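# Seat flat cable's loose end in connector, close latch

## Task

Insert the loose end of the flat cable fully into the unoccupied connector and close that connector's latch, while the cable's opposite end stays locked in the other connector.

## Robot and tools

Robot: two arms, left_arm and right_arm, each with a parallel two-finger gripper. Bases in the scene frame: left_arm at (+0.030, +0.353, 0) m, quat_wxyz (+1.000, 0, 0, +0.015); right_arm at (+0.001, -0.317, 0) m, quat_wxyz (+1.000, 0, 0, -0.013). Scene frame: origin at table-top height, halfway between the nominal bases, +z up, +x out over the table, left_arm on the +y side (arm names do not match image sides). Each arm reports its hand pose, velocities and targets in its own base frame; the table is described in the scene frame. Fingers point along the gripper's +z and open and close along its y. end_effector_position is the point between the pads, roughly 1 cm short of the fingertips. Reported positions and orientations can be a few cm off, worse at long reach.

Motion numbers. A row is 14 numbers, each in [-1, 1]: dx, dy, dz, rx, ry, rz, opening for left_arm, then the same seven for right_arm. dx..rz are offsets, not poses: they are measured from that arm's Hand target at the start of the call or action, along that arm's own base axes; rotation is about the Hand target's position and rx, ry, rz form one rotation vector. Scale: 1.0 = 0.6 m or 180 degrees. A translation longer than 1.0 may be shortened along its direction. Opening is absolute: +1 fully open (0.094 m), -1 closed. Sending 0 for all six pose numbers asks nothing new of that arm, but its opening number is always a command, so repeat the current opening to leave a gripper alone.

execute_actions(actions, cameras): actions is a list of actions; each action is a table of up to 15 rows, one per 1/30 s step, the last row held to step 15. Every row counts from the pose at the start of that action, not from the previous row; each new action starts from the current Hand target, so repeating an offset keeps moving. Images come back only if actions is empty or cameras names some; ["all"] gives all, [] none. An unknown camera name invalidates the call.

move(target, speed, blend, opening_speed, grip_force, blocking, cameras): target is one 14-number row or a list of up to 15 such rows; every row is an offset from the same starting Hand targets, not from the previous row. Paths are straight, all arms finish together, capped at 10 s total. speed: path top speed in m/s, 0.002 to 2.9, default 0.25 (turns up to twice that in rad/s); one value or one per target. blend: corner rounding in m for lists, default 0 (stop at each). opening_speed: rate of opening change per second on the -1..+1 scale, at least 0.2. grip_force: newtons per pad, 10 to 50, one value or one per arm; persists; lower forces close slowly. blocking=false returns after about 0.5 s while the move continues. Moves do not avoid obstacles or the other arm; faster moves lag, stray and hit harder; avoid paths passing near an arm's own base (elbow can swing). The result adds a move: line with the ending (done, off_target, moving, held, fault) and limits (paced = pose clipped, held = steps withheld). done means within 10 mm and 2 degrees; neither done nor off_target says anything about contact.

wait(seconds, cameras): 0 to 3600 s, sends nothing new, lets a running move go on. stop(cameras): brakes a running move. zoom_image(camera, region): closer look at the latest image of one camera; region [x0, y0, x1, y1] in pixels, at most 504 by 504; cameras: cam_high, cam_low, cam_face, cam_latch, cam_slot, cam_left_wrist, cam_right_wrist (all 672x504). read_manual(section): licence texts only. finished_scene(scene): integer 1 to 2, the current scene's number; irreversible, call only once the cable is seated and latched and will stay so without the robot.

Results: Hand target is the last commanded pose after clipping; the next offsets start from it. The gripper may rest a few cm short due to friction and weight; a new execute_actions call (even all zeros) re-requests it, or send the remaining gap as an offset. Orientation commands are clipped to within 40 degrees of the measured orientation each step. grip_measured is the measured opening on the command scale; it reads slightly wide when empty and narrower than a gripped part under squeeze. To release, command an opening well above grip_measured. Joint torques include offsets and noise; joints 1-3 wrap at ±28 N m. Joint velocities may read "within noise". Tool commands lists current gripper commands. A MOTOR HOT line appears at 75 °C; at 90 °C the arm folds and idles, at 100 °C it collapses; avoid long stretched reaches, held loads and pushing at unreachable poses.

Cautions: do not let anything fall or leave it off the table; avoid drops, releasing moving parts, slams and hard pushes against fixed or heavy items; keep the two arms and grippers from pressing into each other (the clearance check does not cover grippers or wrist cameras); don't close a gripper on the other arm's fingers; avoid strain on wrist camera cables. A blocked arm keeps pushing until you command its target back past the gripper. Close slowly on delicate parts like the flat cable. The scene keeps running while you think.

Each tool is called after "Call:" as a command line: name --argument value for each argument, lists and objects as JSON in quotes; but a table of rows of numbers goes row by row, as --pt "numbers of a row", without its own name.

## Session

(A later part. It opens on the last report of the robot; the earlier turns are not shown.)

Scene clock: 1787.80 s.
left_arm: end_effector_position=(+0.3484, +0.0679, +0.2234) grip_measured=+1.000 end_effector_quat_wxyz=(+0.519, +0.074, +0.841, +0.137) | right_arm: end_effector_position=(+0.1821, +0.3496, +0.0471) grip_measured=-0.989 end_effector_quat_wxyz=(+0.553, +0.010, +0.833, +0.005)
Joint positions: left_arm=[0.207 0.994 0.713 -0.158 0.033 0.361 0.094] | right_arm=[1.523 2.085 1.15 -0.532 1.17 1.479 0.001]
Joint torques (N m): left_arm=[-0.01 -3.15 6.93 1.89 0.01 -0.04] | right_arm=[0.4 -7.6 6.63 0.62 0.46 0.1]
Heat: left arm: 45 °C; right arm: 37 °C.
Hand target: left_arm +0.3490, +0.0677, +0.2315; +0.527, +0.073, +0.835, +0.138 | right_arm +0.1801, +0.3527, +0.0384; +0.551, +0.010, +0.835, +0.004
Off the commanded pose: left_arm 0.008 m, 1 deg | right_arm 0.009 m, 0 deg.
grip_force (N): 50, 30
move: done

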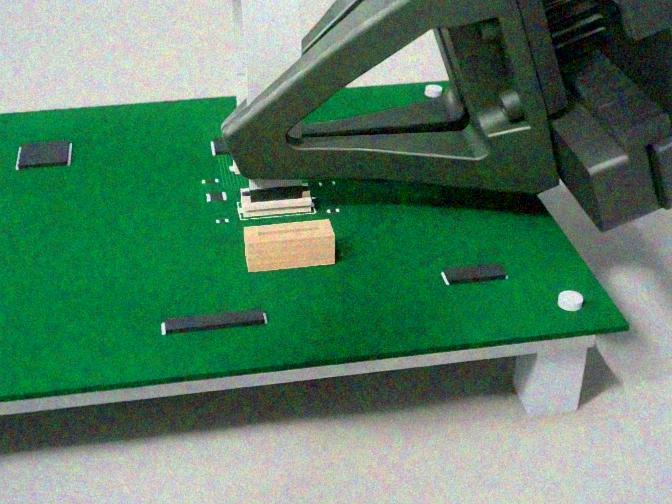

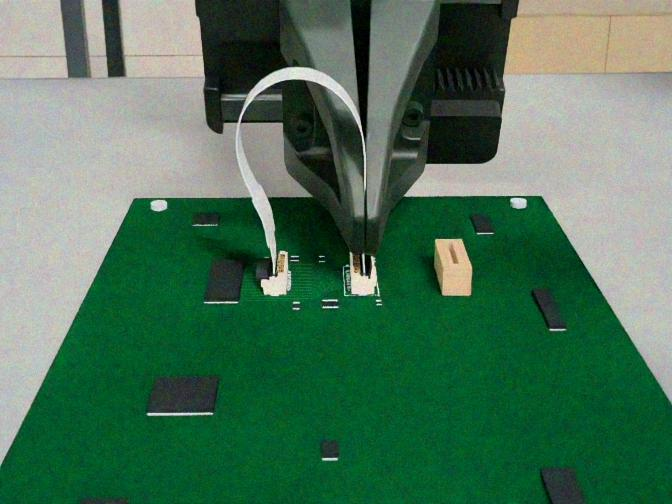

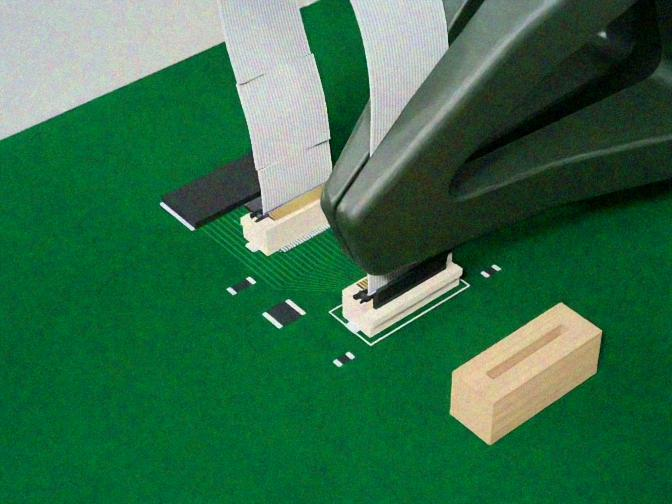

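Call:
move --target '[0,0,0,0,0,0,1, 0,0,0.012,0,0,0,-1]' --speed 0.03

Call:
move --target '[0,0,0,0,0,0,1, 0,0,0,0,0,0,-0.72]' --opening_speed 0.25 --cameras '["cam_face","cam_latch","cam_slot"]'

Call:
zoom_image --camera "cam_latch" --region '[320, 180, 420, 300]'

Call:
zoom_image --camera "cam_slot" --region '[320, 180, 480, 350]'

Scene clock: 1892.90 s.
left_arm: end_effector_position=(+0.3484, +0.0679, +0.2234) grip_measured=+1.000 end_effector_quat_wxyz=(+0.519, +0.074, +0.841, +0.137) | right_arm: end_effector_position=(+0.1821, +0.3496, +0.0471) grip_measured=-0.989 end_effector_quat_wxyz=(+0.553, +0.011, +0.833, +0.005)
Joint positions: left_arm=[0.207 0.994 0.713 -0.158 0.033 0.361 0.094] | right_arm=[1.523 2.085 1.15 -0.532 1.17 1.479 0.001]
Joint torques (N m): left_arm=[-0.01 -3.17 6.93 1.89 0.02 -0.04] | right_arm=[0.28 -9.11 7.51 0.37 0.43 0.05]
Heat: left arm: 45 °C; right arm: 36 °C.
Hand target: left_arm +0.3490, +0.0677, +0.2315; +0.527, +0.073, +0.835, +0.138 | right_arm +0.1801, +0.3527, +0.0456; +0.551, +0.009, +0.835, +0.004
Off the commanded pose: left_arm 0.008 m, 1 deg | right_arm 0.004 m, 0 deg.
grip_force (N): 50, 30
move: done

Scene clock: 1894.27 s.
left_arm: end_effector_position=(+0.3484, +0.0679, +0.2234) grip_measured=+1.000 end_effector_quat_wxyz=(+0.519, +0.074, +0.841, +0.137) | right_arm: end_effector_position=(+0.1810, +0.3497, +0.0446) grip_measured=-0.722 end_effector_quat_wxyz=(+0.547, +0.010, +0.837, +0.005)
Joint positions: left_arm=[0.207 0.994 0.713 -0.158 0.033 0.361 0.094] | right_arm=[1.523 2.085 1.15 -0.533 1.155 1.479 0.013]
Joint torques (N m): left_arm=[-0.01 -3.17 6.94 1.89 0.02 -0.04] | right_arm=[0.36 -9.1 7.61 0.42 0.59 0.1]
Heat: left arm: 45 °C; right arm: 36 °C.
Hand target: left_arm +0.3490, +0.0677, +0.2315; +0.527, +0.073, +0.835, +0.138 | right_arm +0.1801, +0.3527, +0.0457; +0.551, +0.009, +0.835, +0.004
Off the commanded pose: left_arm 0.008 m, 1 deg | right_arm 0.003 m, 1 deg.
grip_force (N): 50, 30
move: done

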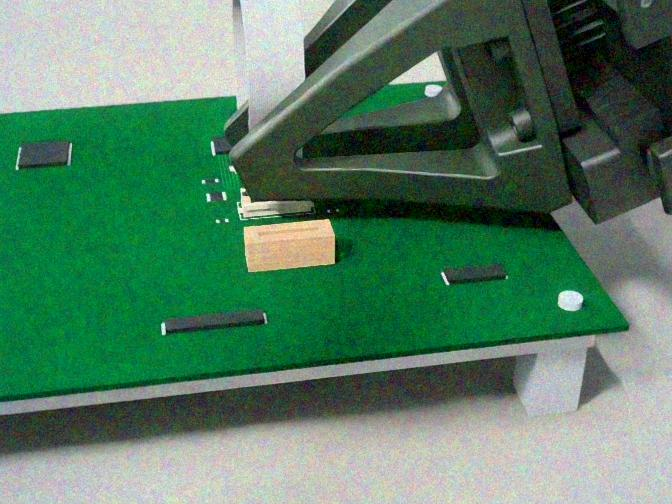

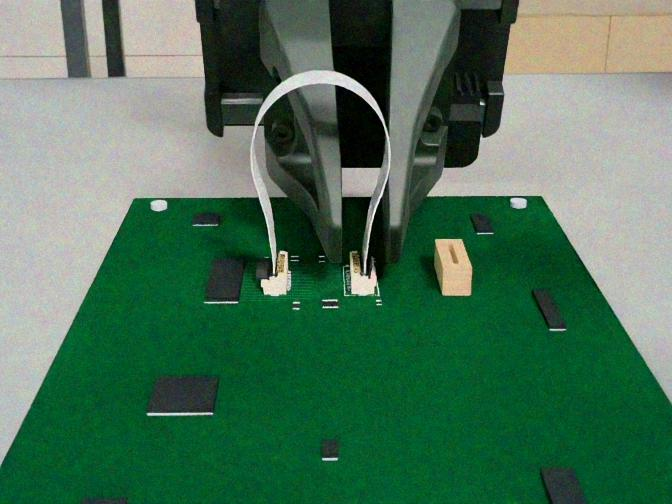

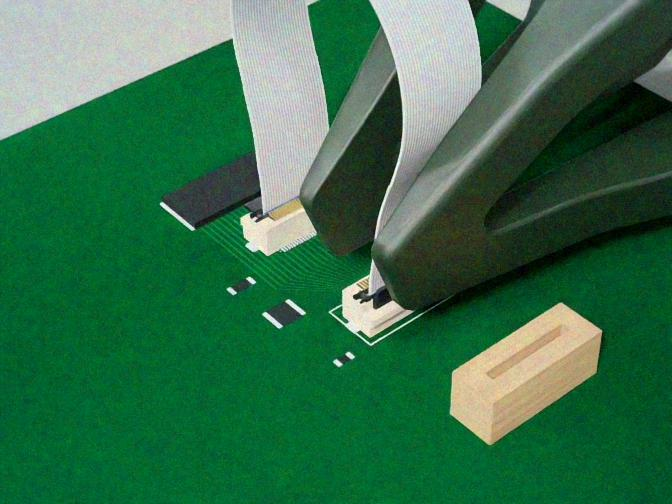

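Scaled by 4.200 from the camera's image (finer frame: 960x720).

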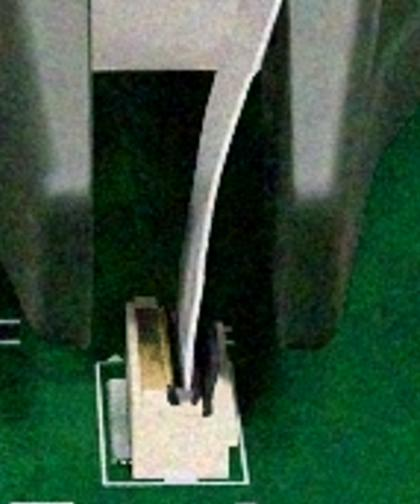

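Scaled by 2.965 from the camera's image (finer frame: 960x720).

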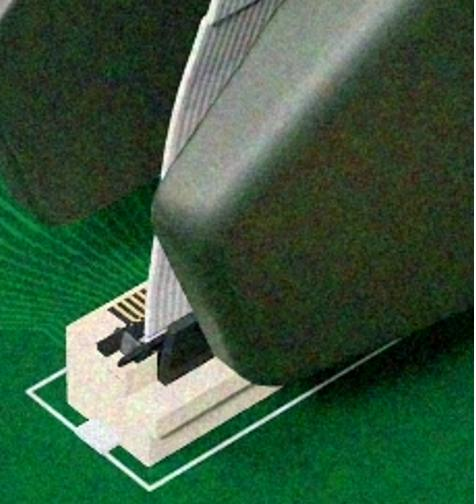

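Call:
move --target '[0,0,0,0,0,0,1, 0,0,0.025,0,0,0,-0.72]' --speed 0.03

Scene clock: 1930.53 s.
left_arm: end_effector_position=(+0.3484, +0.0679, +0.2234) grip_measured=+1.000 end_effector_quat_wxyz=(+0.519, +0.074, +0.841, +0.137) | right_arm: end_effector_position=(+0.1807, +0.3455, +0.0458) grip_measured=-0.722 end_effector_quat_wxyz=(+0.546, -0.001, +0.838, -0.012)
Joint positions: left_arm=[0.207 0.994 0.713 -0.158 0.033 0.361 0.094] | right_arm=[1.523 2.085 1.159 -0.582 1.155 1.479 0.013]
Joint torques (N m): left_arm=[-0.01 -3.14 6.91 1.9 0.02 -0.04] | right_arm=[0.42 -12.4 8.25 0.31 0.63 0.08]
Heat: left arm: 45 °C; right arm: 36 °C.
Hand target: left_arm +0.3490, +0.0677, +0.2315; +0.527, +0.073, +0.835, +0.138 | right_arm +0.1801, +0.3527, +0.0607; +0.551, +0.010, +0.835, +0.004
Off the commanded pose: left_arm 0.008 m, 1 deg | right_arm 0.017 m, 2 deg.
grip_force (N): 50, 30
move: off_target (right_arm)

Call:
wait --seconds 0.1 --cameras '["cam_face","cam_latch","cam_slot"]'

Call:
zoom_image --camera "cam_latch" --region '[320, 180, 420, 300]'

Call:
zoom_image --camera "cam_slot" --region '[320, 180, 480, 350]'

Scene clock: 1936.67 s.
left_arm: end_effector_position=(+0.3484, +0.0679, +0.2234) grip_measured=+1.000 end_effector_quat_wxyz=(+0.519, +0.074, +0.841, +0.137) | right_arm: end_effector_position=(+0.1807, +0.3454, +0.0458) grip_measured=-0.722 end_effector_quat_wxyz=(+0.546, -0.001, +0.838, -0.012)
Joint positions: left_arm=[0.207 0.994 0.713 -0.158 0.033 0.361 0.094] | right_arm=[1.523 2.085 1.159 -0.583 1.155 1.479 0.013]
Joint torques (N m): left_arm=[0.01 -3.17 6.91 1.89 0.02 -0.04] | right_arm=[0.17 -12.31 8.2 0.31 0.65 0.08]
Heat: left arm: 45 °C; right arm: 36 °C.
Hand target: left_arm +0.3490, +0.0677, +0.2315; +0.527, +0.073, +0.835, +0.138 | right_arm +0.1801, +0.3527, +0.0607; +0.551, +0.010, +0.835, +0.004
Tool commands: left_gripper/opening=+1.0 right_gripper/opening=-0.72
Off the commanded pose: left_arm 0.008 m, 1 deg | right_arm 0.017 m, 2 deg.
grip_force (N): 50, 30
wait: 0.10 s; at rest from the start

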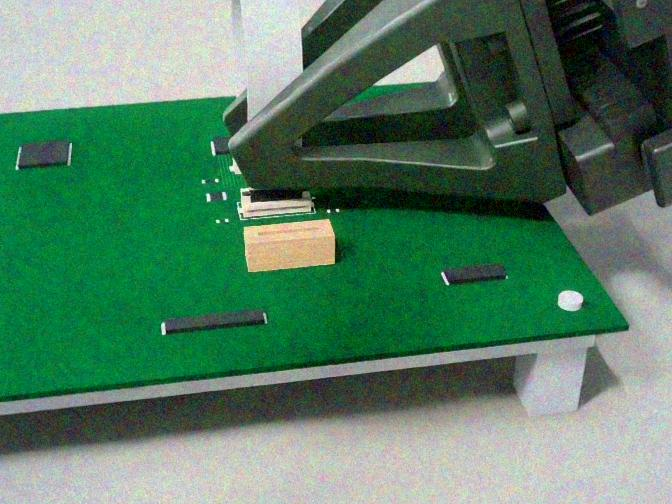

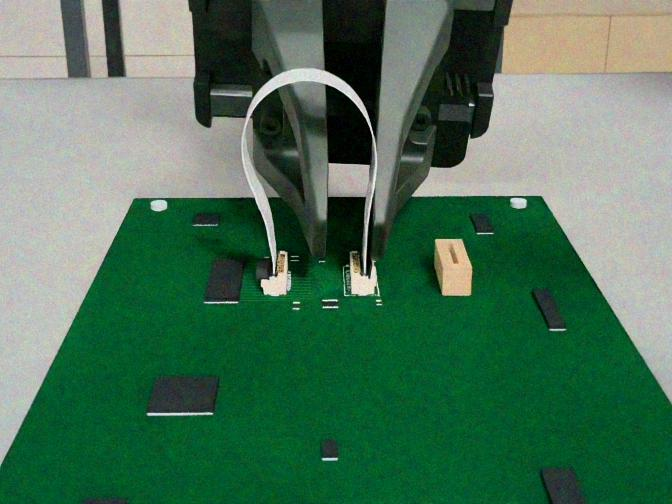

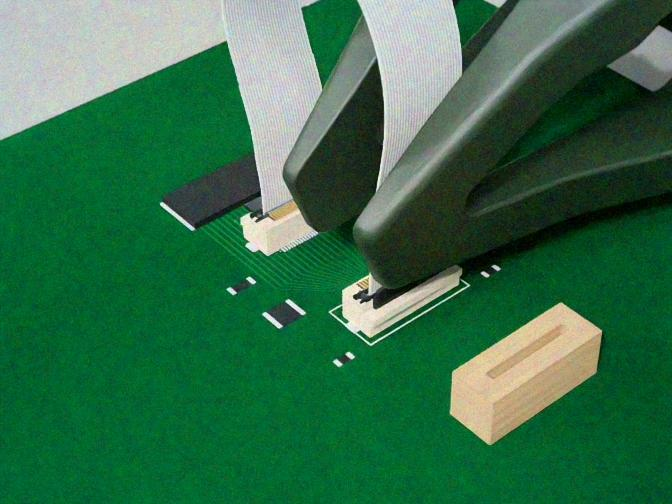

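Scaled by 4.200 from the camera's image (finer frame: 960x720).

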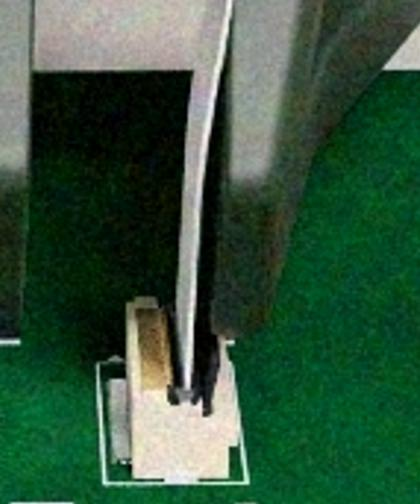

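Scaled by 2.965 from the camera's image (finer frame: 960x720).

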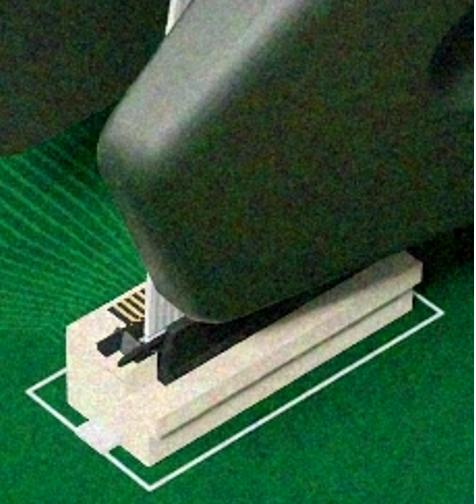

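Call:
execute_actions --actions '[[[0,0,0,0,0,0,1,0,-0.0005,-0.0025,-0.0014,0,0,-0.72],[0,0,0,0,0,0,1,0,-0.0011,-0.005,-0.0029,0,0,-0.72],[0,0,0,0,0,0,1,0,-0.0016,-0.0074,-0.0043,0,0,-0.72],[0,0,0,0,0,0,1,0,-0.0022,-0.0099,-0.0057,0,0,-0.72],[0,0,0,0,0,0,1,0,-0.0027,-0.0124,-0.0072,0,0,-0.72],[0,0,0,0,0,0,1,0,-0.0033,-0.0149,-0.0086,0,0,-0.72],[0,0,0,0,0,0,1,0,-0.0038,-0.0174,-0.01,0,0,-0.72],[0,0,0,0,0,0,1,0,-0.0044,-0.0198,-0.0114,0,0,-0.72],[0,0,0,0,0,0,1,0,-0.005,-0.0223,-0.0129,0,0,-0.72],[0,0,0,0,0,0,1,0,-0.0055,-0.0248,-0.0143,0,0,-0.72]]]'

Scene clock: 2001.90 s.
left_arm: end_effector_position=(+0.3484, +0.0679, +0.2234) grip_measured=+1.000 end_effector_quat_wxyz=(+0.519, +0.074, +0.841, +0.137) | right_arm: end_effector_position=(+0.1807, +0.3453, +0.0458) grip_measured=-0.722 end_effector_quat_wxyz=(+0.546, -0.001, +0.838, -0.012)
Joint positions: left_arm=[0.207 0.994 0.713 -0.158 0.033 0.361 0.094] | right_arm=[1.523 2.085 1.159 -0.583 1.155 1.479 0.013]
Joint torques (N m): left_arm=[-0.01 -3.17 6.93 1.89 0.02 -0.04] | right_arm=[0.4 -8.32 8.16 0.33 0.65 0.05]
Heat: left arm: 45 °C; right arm: 37 °C.
Hand target: left_arm +0.3490, +0.0677, +0.2315; +0.527, +0.073, +0.835, +0.138 | right_arm +0.1801, +0.3494, +0.0458; +0.551, -0.003, +0.834, -0.015
Off the commanded pose: left_arm 0.008 m, 1 deg | right_arm 0.004 m, 1 deg.
grip_force (N): 50, 30
Step readings (end_effector_position of left_arm | right_arm):
0: (+0.3484, +0.0679, +0.2234) | (+0.1807, +0.3454, +0.0458)
1: (+0.3484, +0.0679, +0.2234) | (+0.1807, +0.3454, +0.0458)
2: (+0.3484, +0.0679, +0.2234) | (+0.1807, +0.3453, +0.0458)
4: (+0.3484, +0.0679, +0.2234) | (+0.1807, +0.3453, +0.0458)
8: (+0.3484, +0.0679, +0.2234) | (+0.1807, +0.3453, +0.0458)
15: (+0.3484, +0.0679, +0.2234) | (+0.1807, +0.3453, +0.0458)

Call:
execute_actions --actions '[[[0,0,0,0,0,0,1,0,-0.0002,-0.0009,-0.0005,0,0,-0.72],[0,0,0,0,0,0,1,0,-0.0004,-0.0018,-0.001,0,0,-0.72],[0,0,0,0,0,0,1,0,-0.0006,-0.0026,-0.0015,0,0,-0.72],[0,0,0,0,0,0,1,0,-0.0008,-0.0035,-0.002,0,0,-0.72],[0,0,0,0,0,0,1,0,-0.001,-0.0044,-0.0026,0,0,-0.72]]]'

Scene clock: 2011.47 s.
left_arm: end_effector_position=(+0.3484, +0.0679, +0.2234) grip_measured=+1.000 end_effector_quat_wxyz=(+0.519, +0.074, +0.841, +0.137) | right_arm: end_effector_position=(+0.1807, +0.3449, +0.0439) grip_measured=-0.722 end_effector_quat_wxyz=(+0.546, -0.003, +0.838, -0.015)
Joint positions: left_arm=[0.207 0.994 0.713 -0.158 0.033 0.361 0.094] | right_arm=[1.523 2.091 1.159 -0.583 1.155 1.479 0.013]
Joint torques (N m): left_arm=[-0.02 -3.15 6.93 1.89 0.02 -0.04] | right_arm=[0.36 -8.13 7.94 0.31 0.63 0.05]
Heat: left arm: 45 °C; right arm: 37 °C.
Hand target: left_arm +0.3490, +0.0677, +0.2315; +0.527, +0.073, +0.835, +0.138 | right_arm +0.1801, +0.3488, +0.0431; +0.551, -0.005, +0.834, -0.018
Off the commanded pose: left_arm 0.008 m, 1 deg | right_arm 0.004 m, 1 deg.
grip_force (N): 50, 30
Step readings (end_effector_position of left_arm | right_arm):
0: (+0.3484, +0.0679, +0.2234) | (+0.1807, +0.3453, +0.0458)
1: (+0.3484, +0.0679, +0.2234) | (+0.1807, +0.3453, +0.0458)
2: (+0.3484, +0.0679, +0.2234) | (+0.1807, +0.3453, +0.0458)
4: (+0.3484, +0.0679, +0.2234) | (+0.1807, +0.3453, +0.0458)
8: (+0.3484, +0.0679, +0.2234) | (+0.1807, +0.3452, +0.0452)
15: (+0.3484, +0.0679, +0.2234) | (+0.1807, +0.3449, +0.0439)

Call:
wait --seconds 0.1 --cameras '["cam_latch","cam_slot","cam_face"]'

Call:
zoom_image --camera "cam_latch" --region '[330, 210, 410, 300]'

Call:
zoom_image --camera "cam_slot" --region '[320, 220, 480, 350]'

Call:
zoom_image --camera "cam_face" --region '[220, 120, 330, 230]'

Scene clock: 2019.07 s.
left_arm: end_effector_position=(+0.3484, +0.0679, +0.2234) grip_measured=+1.000 end_effector_quat_wxyz=(+0.519, +0.074, +0.841, +0.137) | right_arm: end_effector_position=(+0.1807, +0.3449, +0.0439) grip_measured=-0.722 end_effector_quat_wxyz=(+0.546, -0.003, +0.838, -0.015)
Joint positions: left_arm=[0.207 0.994 0.713 -0.158 0.033 0.361 0.094] | right_arm=[1.523 2.091 1.159 -0.583 1.155 1.479 0.013]
Joint torques (N m): left_arm=[0.01 -3.18 6.93 1.88 0.02 -0.04] | right_arm=[0.35 -8.14 7.98 0.33 0.65 0.06]
Heat: left arm: 45 °C; right arm: 37 °C.
Hand target: left_arm +0.3490, +0.0677, +0.2315; +0.527, +0.073, +0.835, +0.138 | right_arm +0.1801, +0.3488, +0.0431; +0.551, -0.005, +0.834, -0.018
Tool commands: left_gripper/opening=+1.0 right_gripper/opening=-0.72
Off the commanded pose: left_arm 0.008 m, 1 deg | right_arm 0.004 m, 1 deg.
grip_force (N): 50, 30
wait: 0.10 s; at rest from the start
Images, in order (width x height): cam_face 672x504, cam_latch 672x504, cam_slot 672x504.

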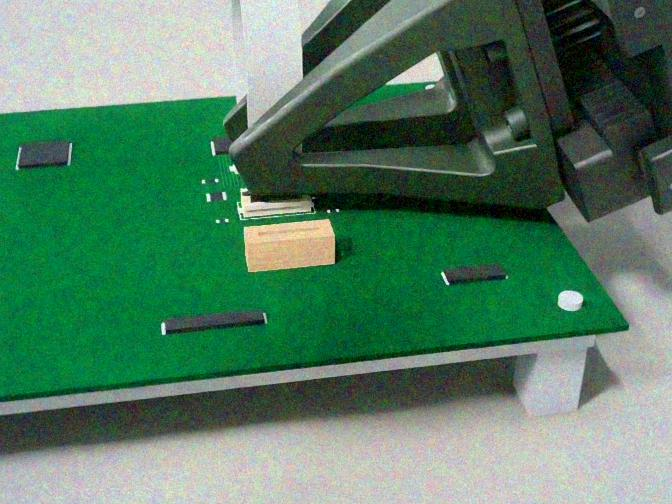

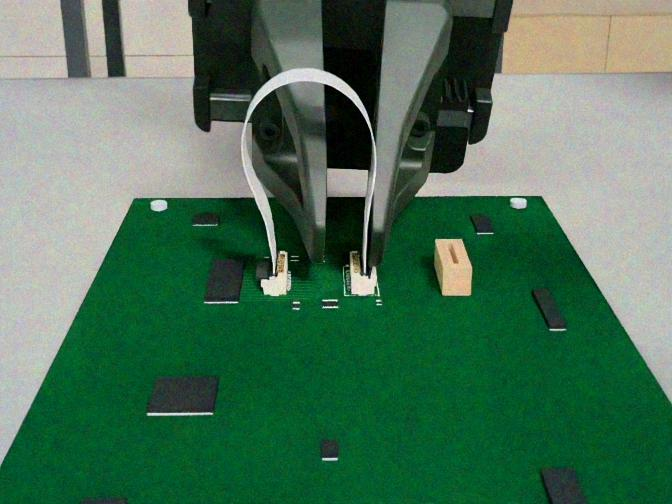

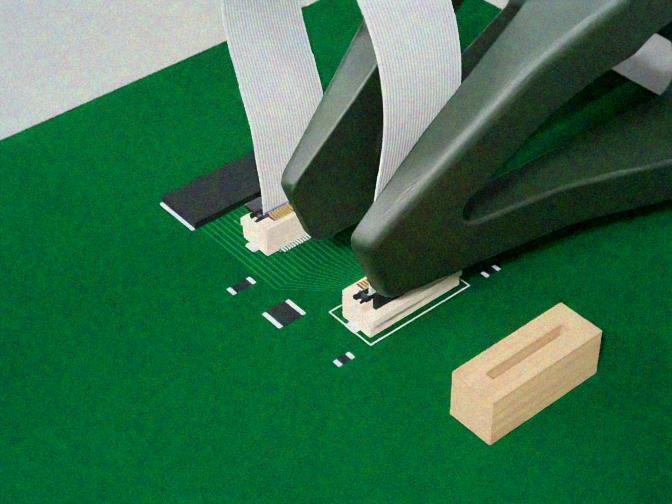

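Scaled by 5.600 from the camera's image (finer frame: 960x720).

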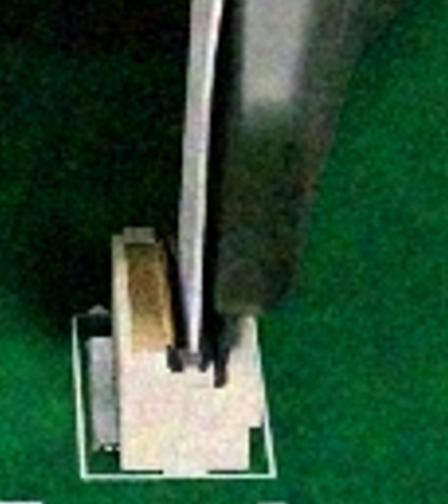

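Scaled by 3.150 from the camera's image (finer frame: 960x720).

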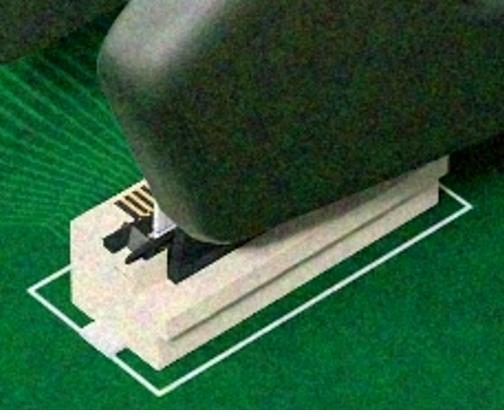

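Scaled by 4.582 from the camera's image (finer frame: 960x720).

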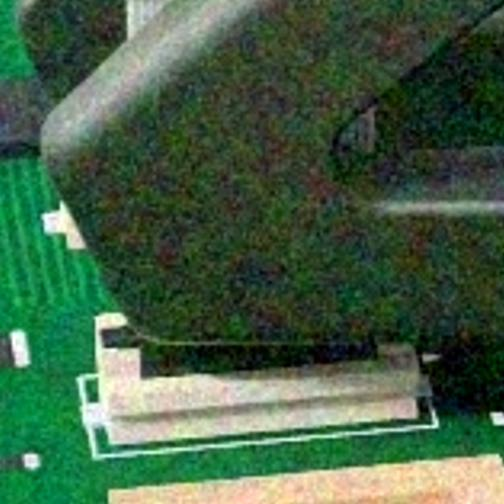

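Call:
execute_actions --actions '[[[0,0,0,0,0,0,1,0,-0.0002,-0.0009,-0.0005,0,0,-0.72],[0,0,0,0,0,0,1,0,-0.0004,-0.0018,-0.001,0,0,-0.72],[0,0,0,0,0,0,1,0,-0.0006,-0.0026,-0.0015,0,0,-0.72],[0,0,0,0,0,0,1,0,-0.0008,-0.0033,-0.0019,0,0,-0.72]]]' --cameras '["cam_latch","cam_slot"]'

Call:
zoom_image --camera "cam_latch" --region '[330, 210, 410, 300]'

Call:
zoom_image --camera "cam_slot" --region '[320, 220, 480, 350]'

Scene clock: 2104.97 s.
left_arm: end_effector_position=(+0.3484, +0.0679, +0.2234) grip_measured=+1.000 end_effector_quat_wxyz=(+0.519, +0.074, +0.841, +0.137) | right_arm: end_effector_position=(+0.1807, +0.3448, +0.0433) grip_measured=-0.722 end_effector_quat_wxyz=(+0.546, -0.004, +0.837, -0.016)
Joint positions: left_arm=[0.207 0.994 0.713 -0.158 0.033 0.361 0.094] | right_arm=[1.523 2.093 1.159 -0.583 1.156 1.479 0.013]
Joint torques (N m): left_arm=[0.01 -3.15 6.93 1.89 0.01 -0.05] | right_arm=[0.25 -7.95 7.83 0.33 0.66 0.07]
Heat: left arm: 46 °C; right arm: 36 °C.
Hand target: left_arm +0.3490, +0.0677, +0.2315; +0.527, +0.073, +0.835, +0.138 | right_arm +0.1801, +0.3484, +0.0411; +0.551, -0.007, +0.834, -0.021
Off the commanded pose: left_arm 0.008 m, 1 deg | right_arm 0.004 m, 1 deg.
grip_force (N): 50, 30
Step readings (end_effector_position of left_arm | right_arm):
0: (+0.3484, +0.0679, +0.2234) | (+0.1807, +0.3449, +0.0439)
1: (+0.3484, +0.0679, +0.2234) | (+0.1807, +0.3449, +0.0439)
2: (+0.3484, +0.0679, +0.2234) | (+0.1807, +0.3449, +0.0439)
4: (+0.3484, +0.0679, +0.2234) | (+0.1807, +0.3449, +0.0439)
8: (+0.3484, +0.0679, +0.2234) | (+0.1807, +0.3448, +0.0433)
15: (+0.3484, +0.0679, +0.2234) | (+0.1807, +0.3448, +0.0433)

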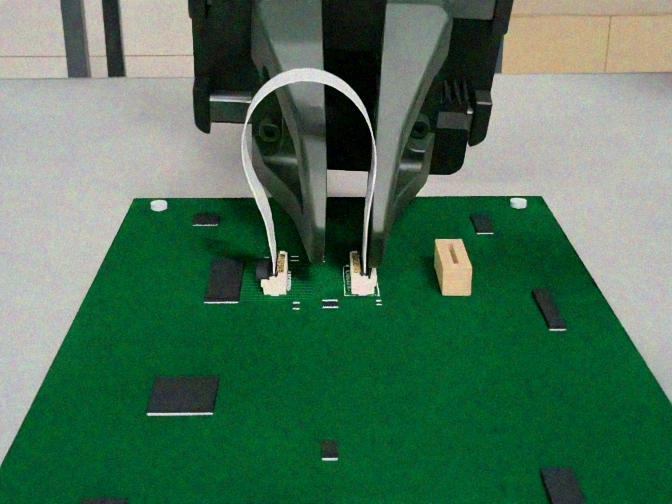

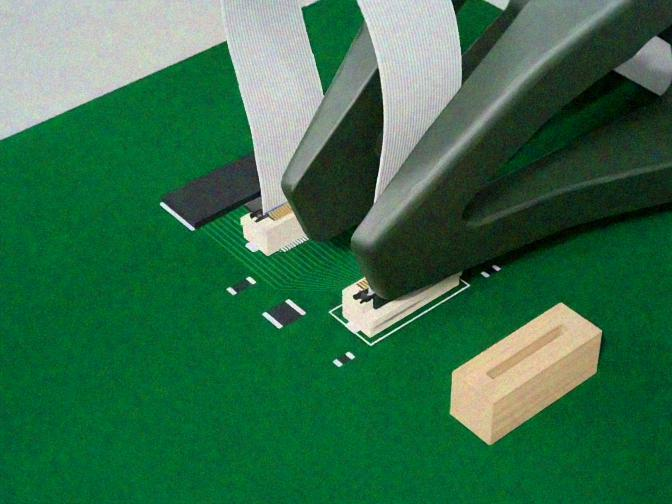

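Scaled by 5.600 from the camera's image (finer frame: 960x720).

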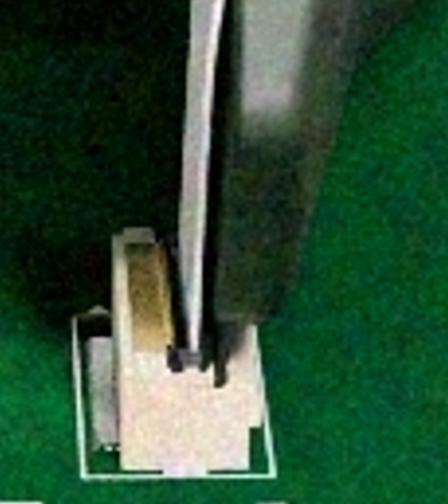

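Scaled by 3.150 from the camera's image (finer frame: 960x720).

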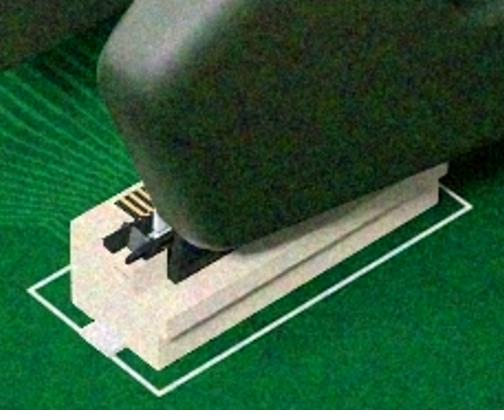

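Call:
zoom_image --camera "cam_latch" --region '[350, 250, 390, 290]'

Call:
zoom_image --camera "cam_slot" --region '[345, 265, 425, 335]'

Scaled by 12.600 from the camera's image (finer frame: 960x720).

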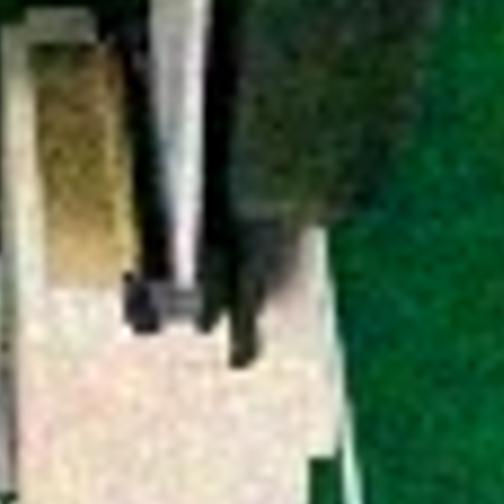

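Scaled by 6.300 from the camera's image (finer frame: 960x720).

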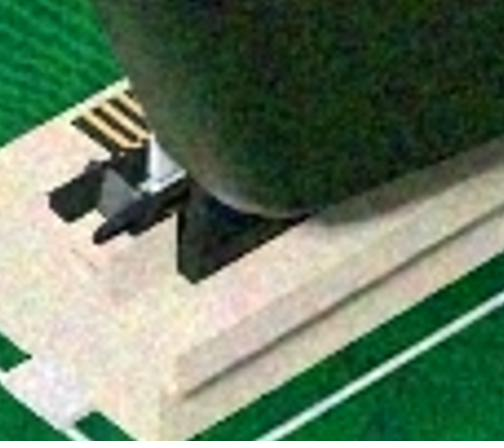

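Call:
execute_actions --actions '[[[0,0,0,0,0,0,1,0,0.0007,0,0.00095,0,0,-0.72],[0,0,0,0,0,0,1,0,0.0014,0,0.0019,0,0,-0.72],[0,0,0,0,0,0,1,0,0.0022,0,0.0029,0,0,-0.72],[0,0,0,0,0,0,1,0,0.0029,0,0.0038,0,0,-0.72],[0,0,0,0,0,0,1,0,0.0036,0,0.0048,0,0,-0.72],[0,0,0,0,0,0,1,0,0.0043,0,0.0057,0,0,-0.72],[0,0,0,0,0,0,1,0,0.005,0,0.0067,0,0,-0.72],[0,0,0,0,0,0,1,0,0.00576,0,0.00764,0,0,-0.72]],[[0,0,0,0,0,0,1,0,0.0003,-0.0005,0.0003,0,0,-0.72],[0,0,0,0,0,0,1,0,0.0006,-0.0011,0.0005,0,0,-0.72],[0,0,0,0,0,0,1,0,0.001,-0.0017,0.0008,0,0,-0.72],[0,0,0,0,0,0,1,0,0.0013,-0.0022,0.0011,0,0,-0.72],[0,0,0,0,0,0,1,0,0.0016,-0.0028,0.0013,0,0,-0.72],[0,0,0,0,0,0,1,0,0.0019,-0.0033,0.0016,0,0,-0.72],[0,0,0,0,0,0,1,0,0.0022,-0.0039,0.0019,0,0,-0.72],[0,0,0,0,0,0,1,0,0.0026,-0.0044,0.0021,0,0,-0.72],[0,0,0,0,0,0,1,0,0.0029,-0.005,0.0024,0,0,-0.72],[0,0,0,0,0,0,1,0,0.0032,-0.0055,0.0027,0,0,-0.72],[0,0,0,0,0,0,1,0,0.0035,-0.0061,0.0029,0,0,-0.72],[0,0,0,0,0,0,1,0,0.0038,-0.0066,0.0032,0,0,-0.72]]]' --cameras '["cam_latch","cam_slot","cam_face"]'

Call:
zoom_image --camera "cam_latch" --region '[340, 230, 410, 300]'

Call:
zoom_image --camera "cam_slot" --region '[335, 235, 475, 350]'

Scene clock: 2174.57 s.
left_arm: end_effector_position=(+0.3484, +0.0679, +0.2234) grip_measured=+1.000 end_effector_quat_wxyz=(+0.519, +0.074, +0.841, +0.137) | right_arm: end_effector_position=(+0.1811, +0.3469, +0.0424) grip_measured=-0.722 end_effector_quat_wxyz=(+0.551, -0.002, +0.835, -0.013)
Joint positions: left_arm=[0.207 0.994 0.713 -0.158 0.033 0.361 0.094] | right_arm=[1.524 2.103 1.162 -0.571 1.166 1.481 0.013]
Joint torques (N m): left_arm=[-0.01 -3.18 6.93 1.89 0.02 -0.04] | right_arm=[0.12 -7.73 7.84 0.66 0.53 0.09]
Heat: left arm: 46 °C; right arm: 37 °C.
Hand target: left_arm +0.3490, +0.0677, +0.2315; +0.527, +0.073, +0.835, +0.138 | right_arm +0.1801, +0.3540, +0.0371; +0.551, +0.003, +0.835, -0.006
Off the commanded pose: left_arm 0.008 m, 1 deg | right_arm 0.009 m, 1 deg.
grip_force (N): 50, 30
Step readings (end_effector_position of left_arm | right_arm):
0: (+0.3484, +0.0679, +0.2234) | (+0.1807, +0.3448, +0.0433)
1: (+0.3484, +0.0679, +0.2234) | (+0.1807, +0.3448, +0.0433)
2: (+0.3484, +0.0679, +0.2234) | (+0.1807, +0.3448, +0.0433)
4: (+0.3484, +0.0679, +0.2234) | (+0.1807, +0.3448, +0.0433)
8: (+0.3484, +0.0679, +0.2234) | (+0.1807, +0.3448, +0.0433)
15: (+0.3484, +0.0679, +0.2234) | (+0.1807, +0.3448, +0.0433)
16: (+0.3484, +0.0679, +0.2234) | (+0.1807, +0.3448, +0.0433)
17: (+0.3484, +0.0679, +0.2234) | (+0.1807, +0.3449, +0.0433)
19: (+0.3484, +0.0679, +0.2234) | (+0.1807, +0.3449, +0.0433)
23: (+0.3484, +0.0679, +0.2234) | (+0.1808, +0.3452, +0.0430)
30: (+0.3484, +0.0679, +0.2234) | (+0.1810, +0.3468, +0.0424)
Images, in order (width x height): cam_face 672x504, cam_latch 672x504, cam_slot 672x504.

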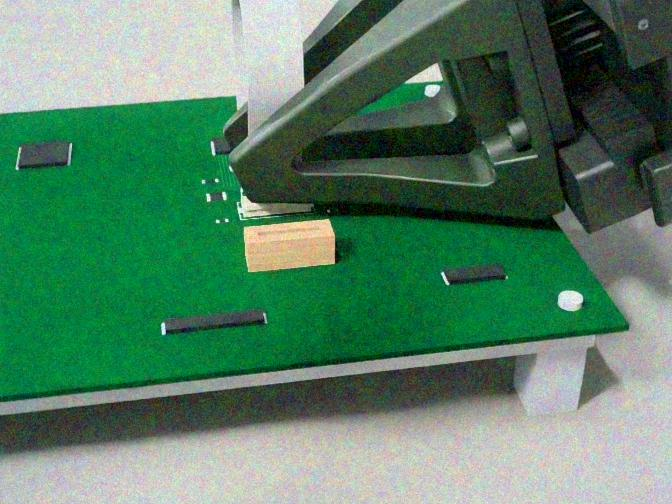

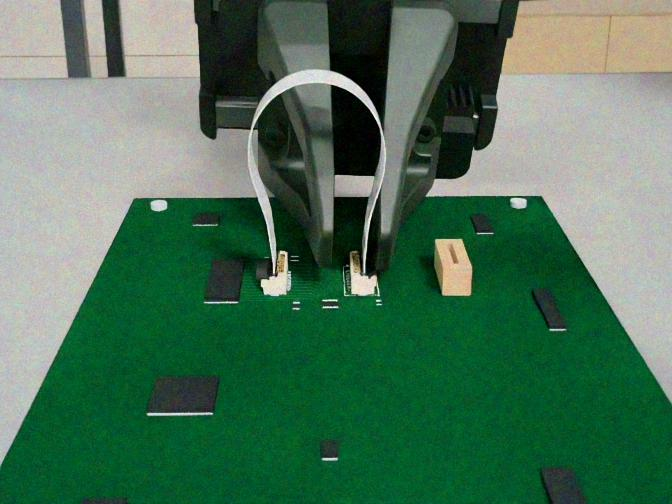

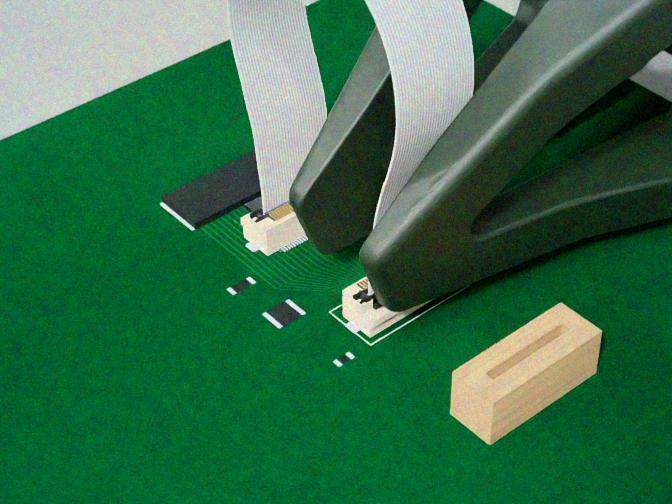

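Scaled by 7.200 from the camera's image (finer frame: 960x720).

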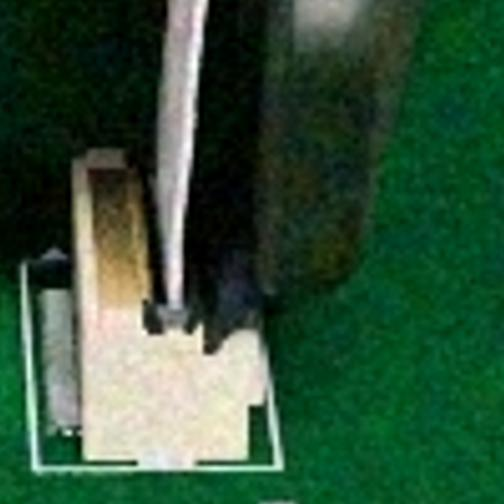

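Scaled by 3.600 from the camera's image (finer frame: 960x720).

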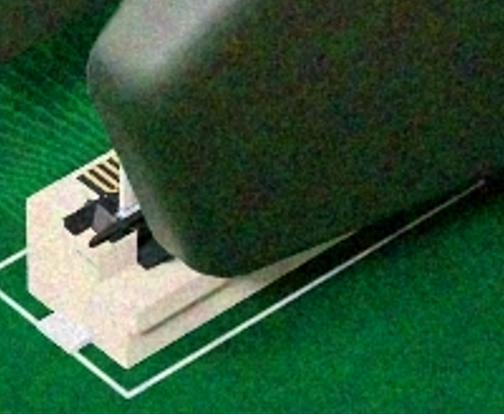

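Call:
execute_actions --actions '[[[0,0,0,0,0,0,1,0,0.0003,-0.0008,0,0,0,-0.72],[0,0,0,0,0,0,1,0,0.0005,-0.0016,0,0,0,-0.72],[0,0,0,0,0,0,1,0,0.0007,-0.0024,0,0,0,-0.72],[0,0,0,0,0,0,1,0,0.0009,-0.0031,0,0,0,-0.72],[0,0,0,0,0,0,1,0,0.0011,-0.0039,0,0,0,-0.72],[0,0,0,0,0,0,1,0,0.0013,-0.0047,0,0,0,-0.72],[0,0,0,0,0,0,1,0,0.0014,-0.0055,0,0,0,-0.72],[0,0,0,0,0,0,1,0,0.0016,-0.0063,0,0,0,-0.72],[0,0,0,0,0,0,1,0,0.0017,-0.0071,0,0,0,-0.72],[0,0,0,0,0,0,1,0,0.0019,-0.0079,0,0,0,-0.72],[0,0,0,0,0,0,1,0,0.002,-0.0086,0,0,0,-0.72],[0,0,0,0,0,0,1,0,0.0021,-0.0094,0,0,0,-0.72],[0,0,0,0,0,0,1,0,0.0023,-0.0102,0,0,0,-0.72],[0,0,0,0,0,0,1,0,0.0024,-0.011,0,0,0,-0.72]]]' --cameras '["cam_latch","cam_slot","cam_face"]'

Call:
zoom_image --camera "cam_latch" --region '[340, 230, 410, 300]'

Call:
zoom_image --camera "cam_slot" --region '[335, 235, 475, 350]'

Scene clock: 2192.37 s.
left_arm: end_effector_position=(+0.3484, +0.0679, +0.2234) grip_measured=+1.000 end_effector_quat_wxyz=(+0.519, +0.074, +0.841, +0.137) | right_arm: end_effector_position=(+0.1812, +0.3506, +0.0389) grip_measured=-0.722 end_effector_quat_wxyz=(+0.554, +0.003, +0.832, -0.007)
Joint positions: left_arm=[0.207 0.994 0.713 -0.158 0.033 0.361 0.094] | right_arm=[1.526 2.121 1.167 -0.547 1.173 1.486 0.013]
Joint torques (N m): left_arm=[-0.02 -3.18 6.94 1.89 0.01 -0.05] | right_arm=[0.27 -7.53 7.27 0.58 0.46 0.03]
Heat: left arm: 46 °C; right arm: 37 °C.
Hand target: left_arm +0.3490, +0.0677, +0.2315; +0.527, +0.073, +0.835, +0.138 | right_arm +0.1801, +0.3554, +0.0305; +0.551, +0.002, +0.835, -0.007
Off the commanded pose: left_arm 0.008 m, 1 deg | right_arm 0.010 m, 0 deg.
grip_force (N): 50, 30
Step readings (end_effector_position of left_arm | right_arm):
0: (+0.3484, +0.0679, +0.2234) | (+0.1811, +0.3469, +0.0424)
1: (+0.3484, +0.0679, +0.2234) | (+0.1811, +0.3469, +0.0424)
2: (+0.3484, +0.0679, +0.2234) | (+0.1811, +0.3469, +0.0424)
4: (+0.3484, +0.0679, +0.2234) | (+0.1811, +0.3470, +0.0423)
8: (+0.3484, +0.0679, +0.2234) | (+0.1812, +0.3475, +0.0415)
15: (+0.3484, +0.0679, +0.2234) | (+0.1812, +0.3493, +0.0390)
Images, in order (width x height): cam_face 672x504, cam_latch 672x504, cam_slot 672x504.

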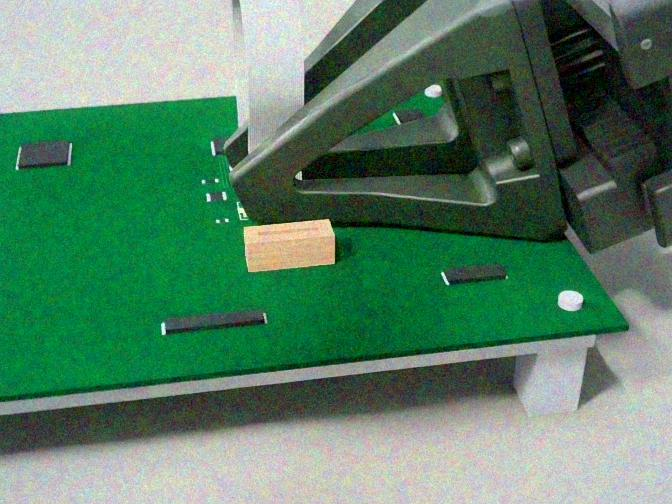

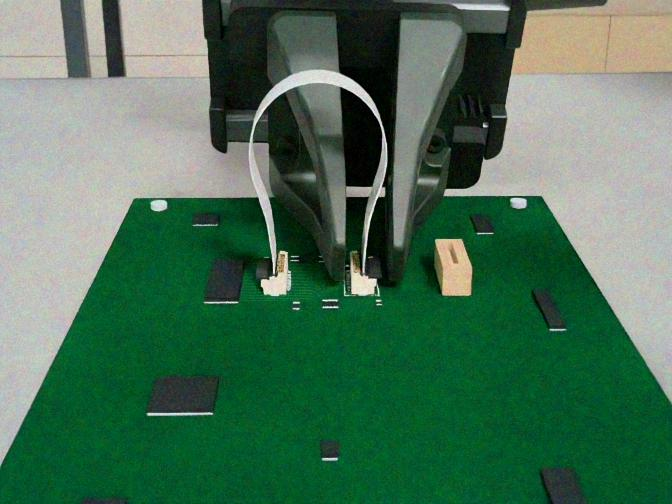

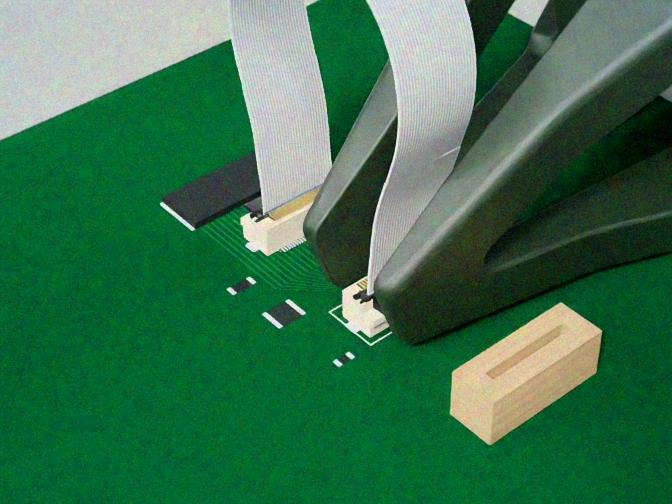

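Scaled by 7.200 from the camera's image (finer frame: 960x720).

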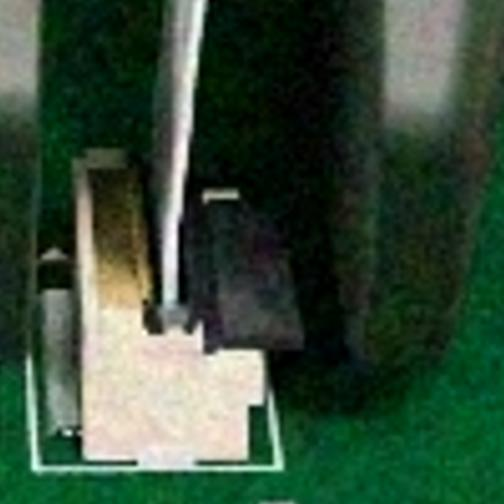

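Scaled by 3.600 from the camera's image (finer frame: 960x720).

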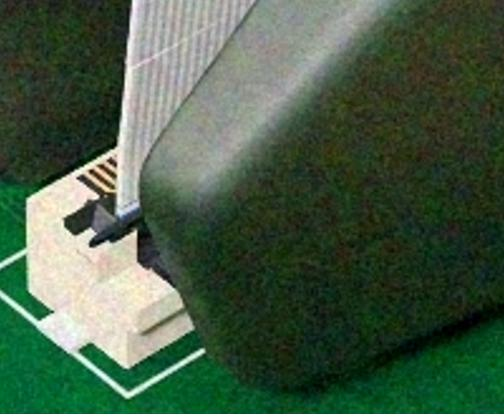

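Call:
move --target '[0,0,0,0,0,0,1, 0,0.0112,0.0506,0.0293,0,0,-0.72]' --speed 0.05 --cameras '["cam_latch","cam_slot","cam_face"]'

Call:
zoom_image --camera "cam_latch" --region '[340, 230, 410, 300]'

Call:
zoom_image --camera "cam_slot" --region '[335, 235, 475, 350]'

Scene clock: 2214.63 s.
left_arm: end_effector_position=(+0.3484, +0.0679, +0.2234) grip_measured=+1.000 end_effector_quat_wxyz=(+0.519, +0.074, +0.841, +0.137) | right_arm: end_effector_position=(+0.1800, +0.3538, +0.0472) grip_measured=-0.722 end_effector_quat_wxyz=(+0.546, +0.012, +0.837, +0.009)
Joint positions: left_arm=[0.207 0.994 0.713 -0.158 0.033 0.361 0.094] | right_arm=[1.526 2.087 1.167 -0.545 1.154 1.486 0.013]
Joint torques (N m): left_arm=[-0.02 -3.15 6.93 1.89 0.02 -0.04] | right_arm=[0.05 -12.49 7.5 0.69 0.63 0.08]
Heat: left arm: 46 °C; right arm: 37 °C.
Hand target: left_arm +0.3490, +0.0677, +0.2315; +0.527, +0.073, +0.835, +0.138 | right_arm +0.1801, +0.3622, +0.0610; +0.550, +0.028, +0.834, +0.032
Off the commanded pose: left_arm 0.008 m, 1 deg | right_arm 0.016 m, 3 deg.
grip_force (N): 50, 30
move: off_target (right_arm)
Images, in order (width x height): cam_face 672x504, cam_latch 672x504, cam_slot 672x504.

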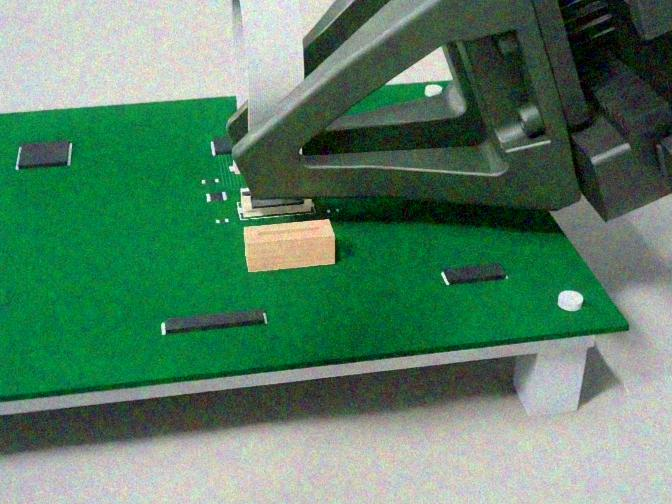

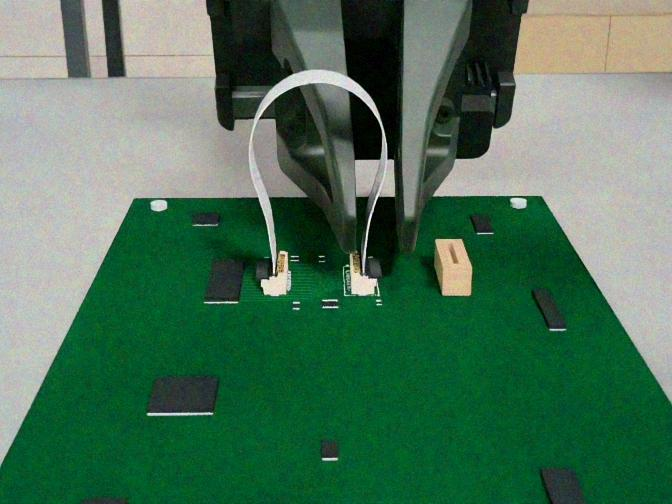

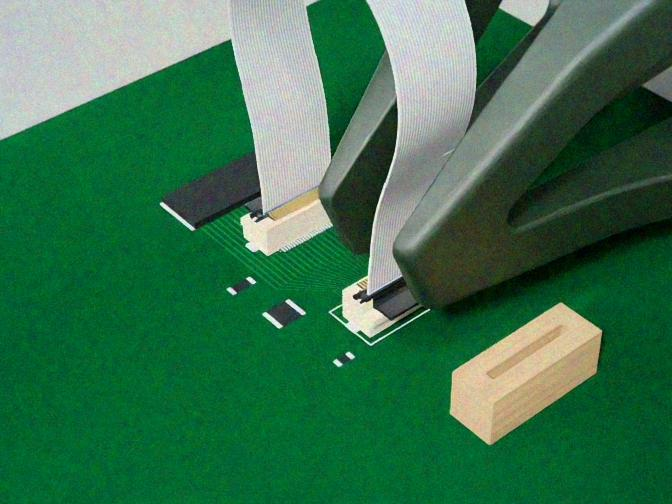

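Scaled by 7.200 from the camera's image (finer frame: 960x720).

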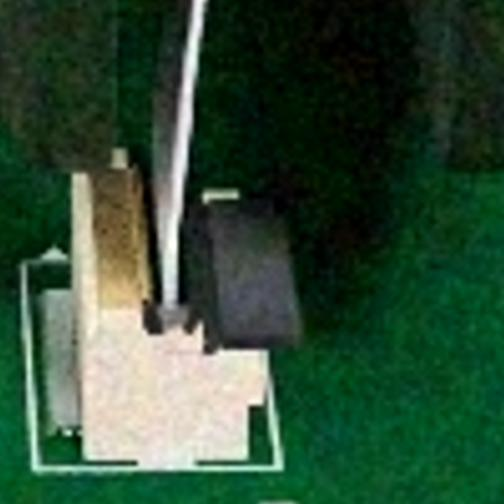

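Scaled by 3.600 from the camera's image (finer frame: 960x720).

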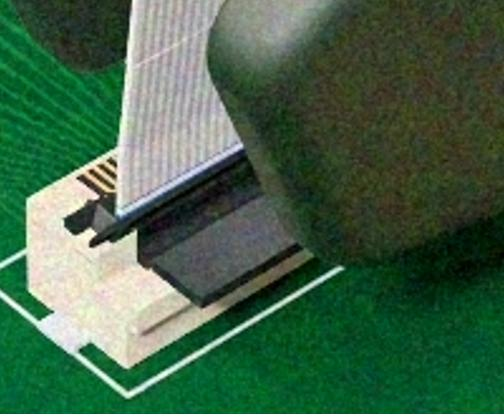

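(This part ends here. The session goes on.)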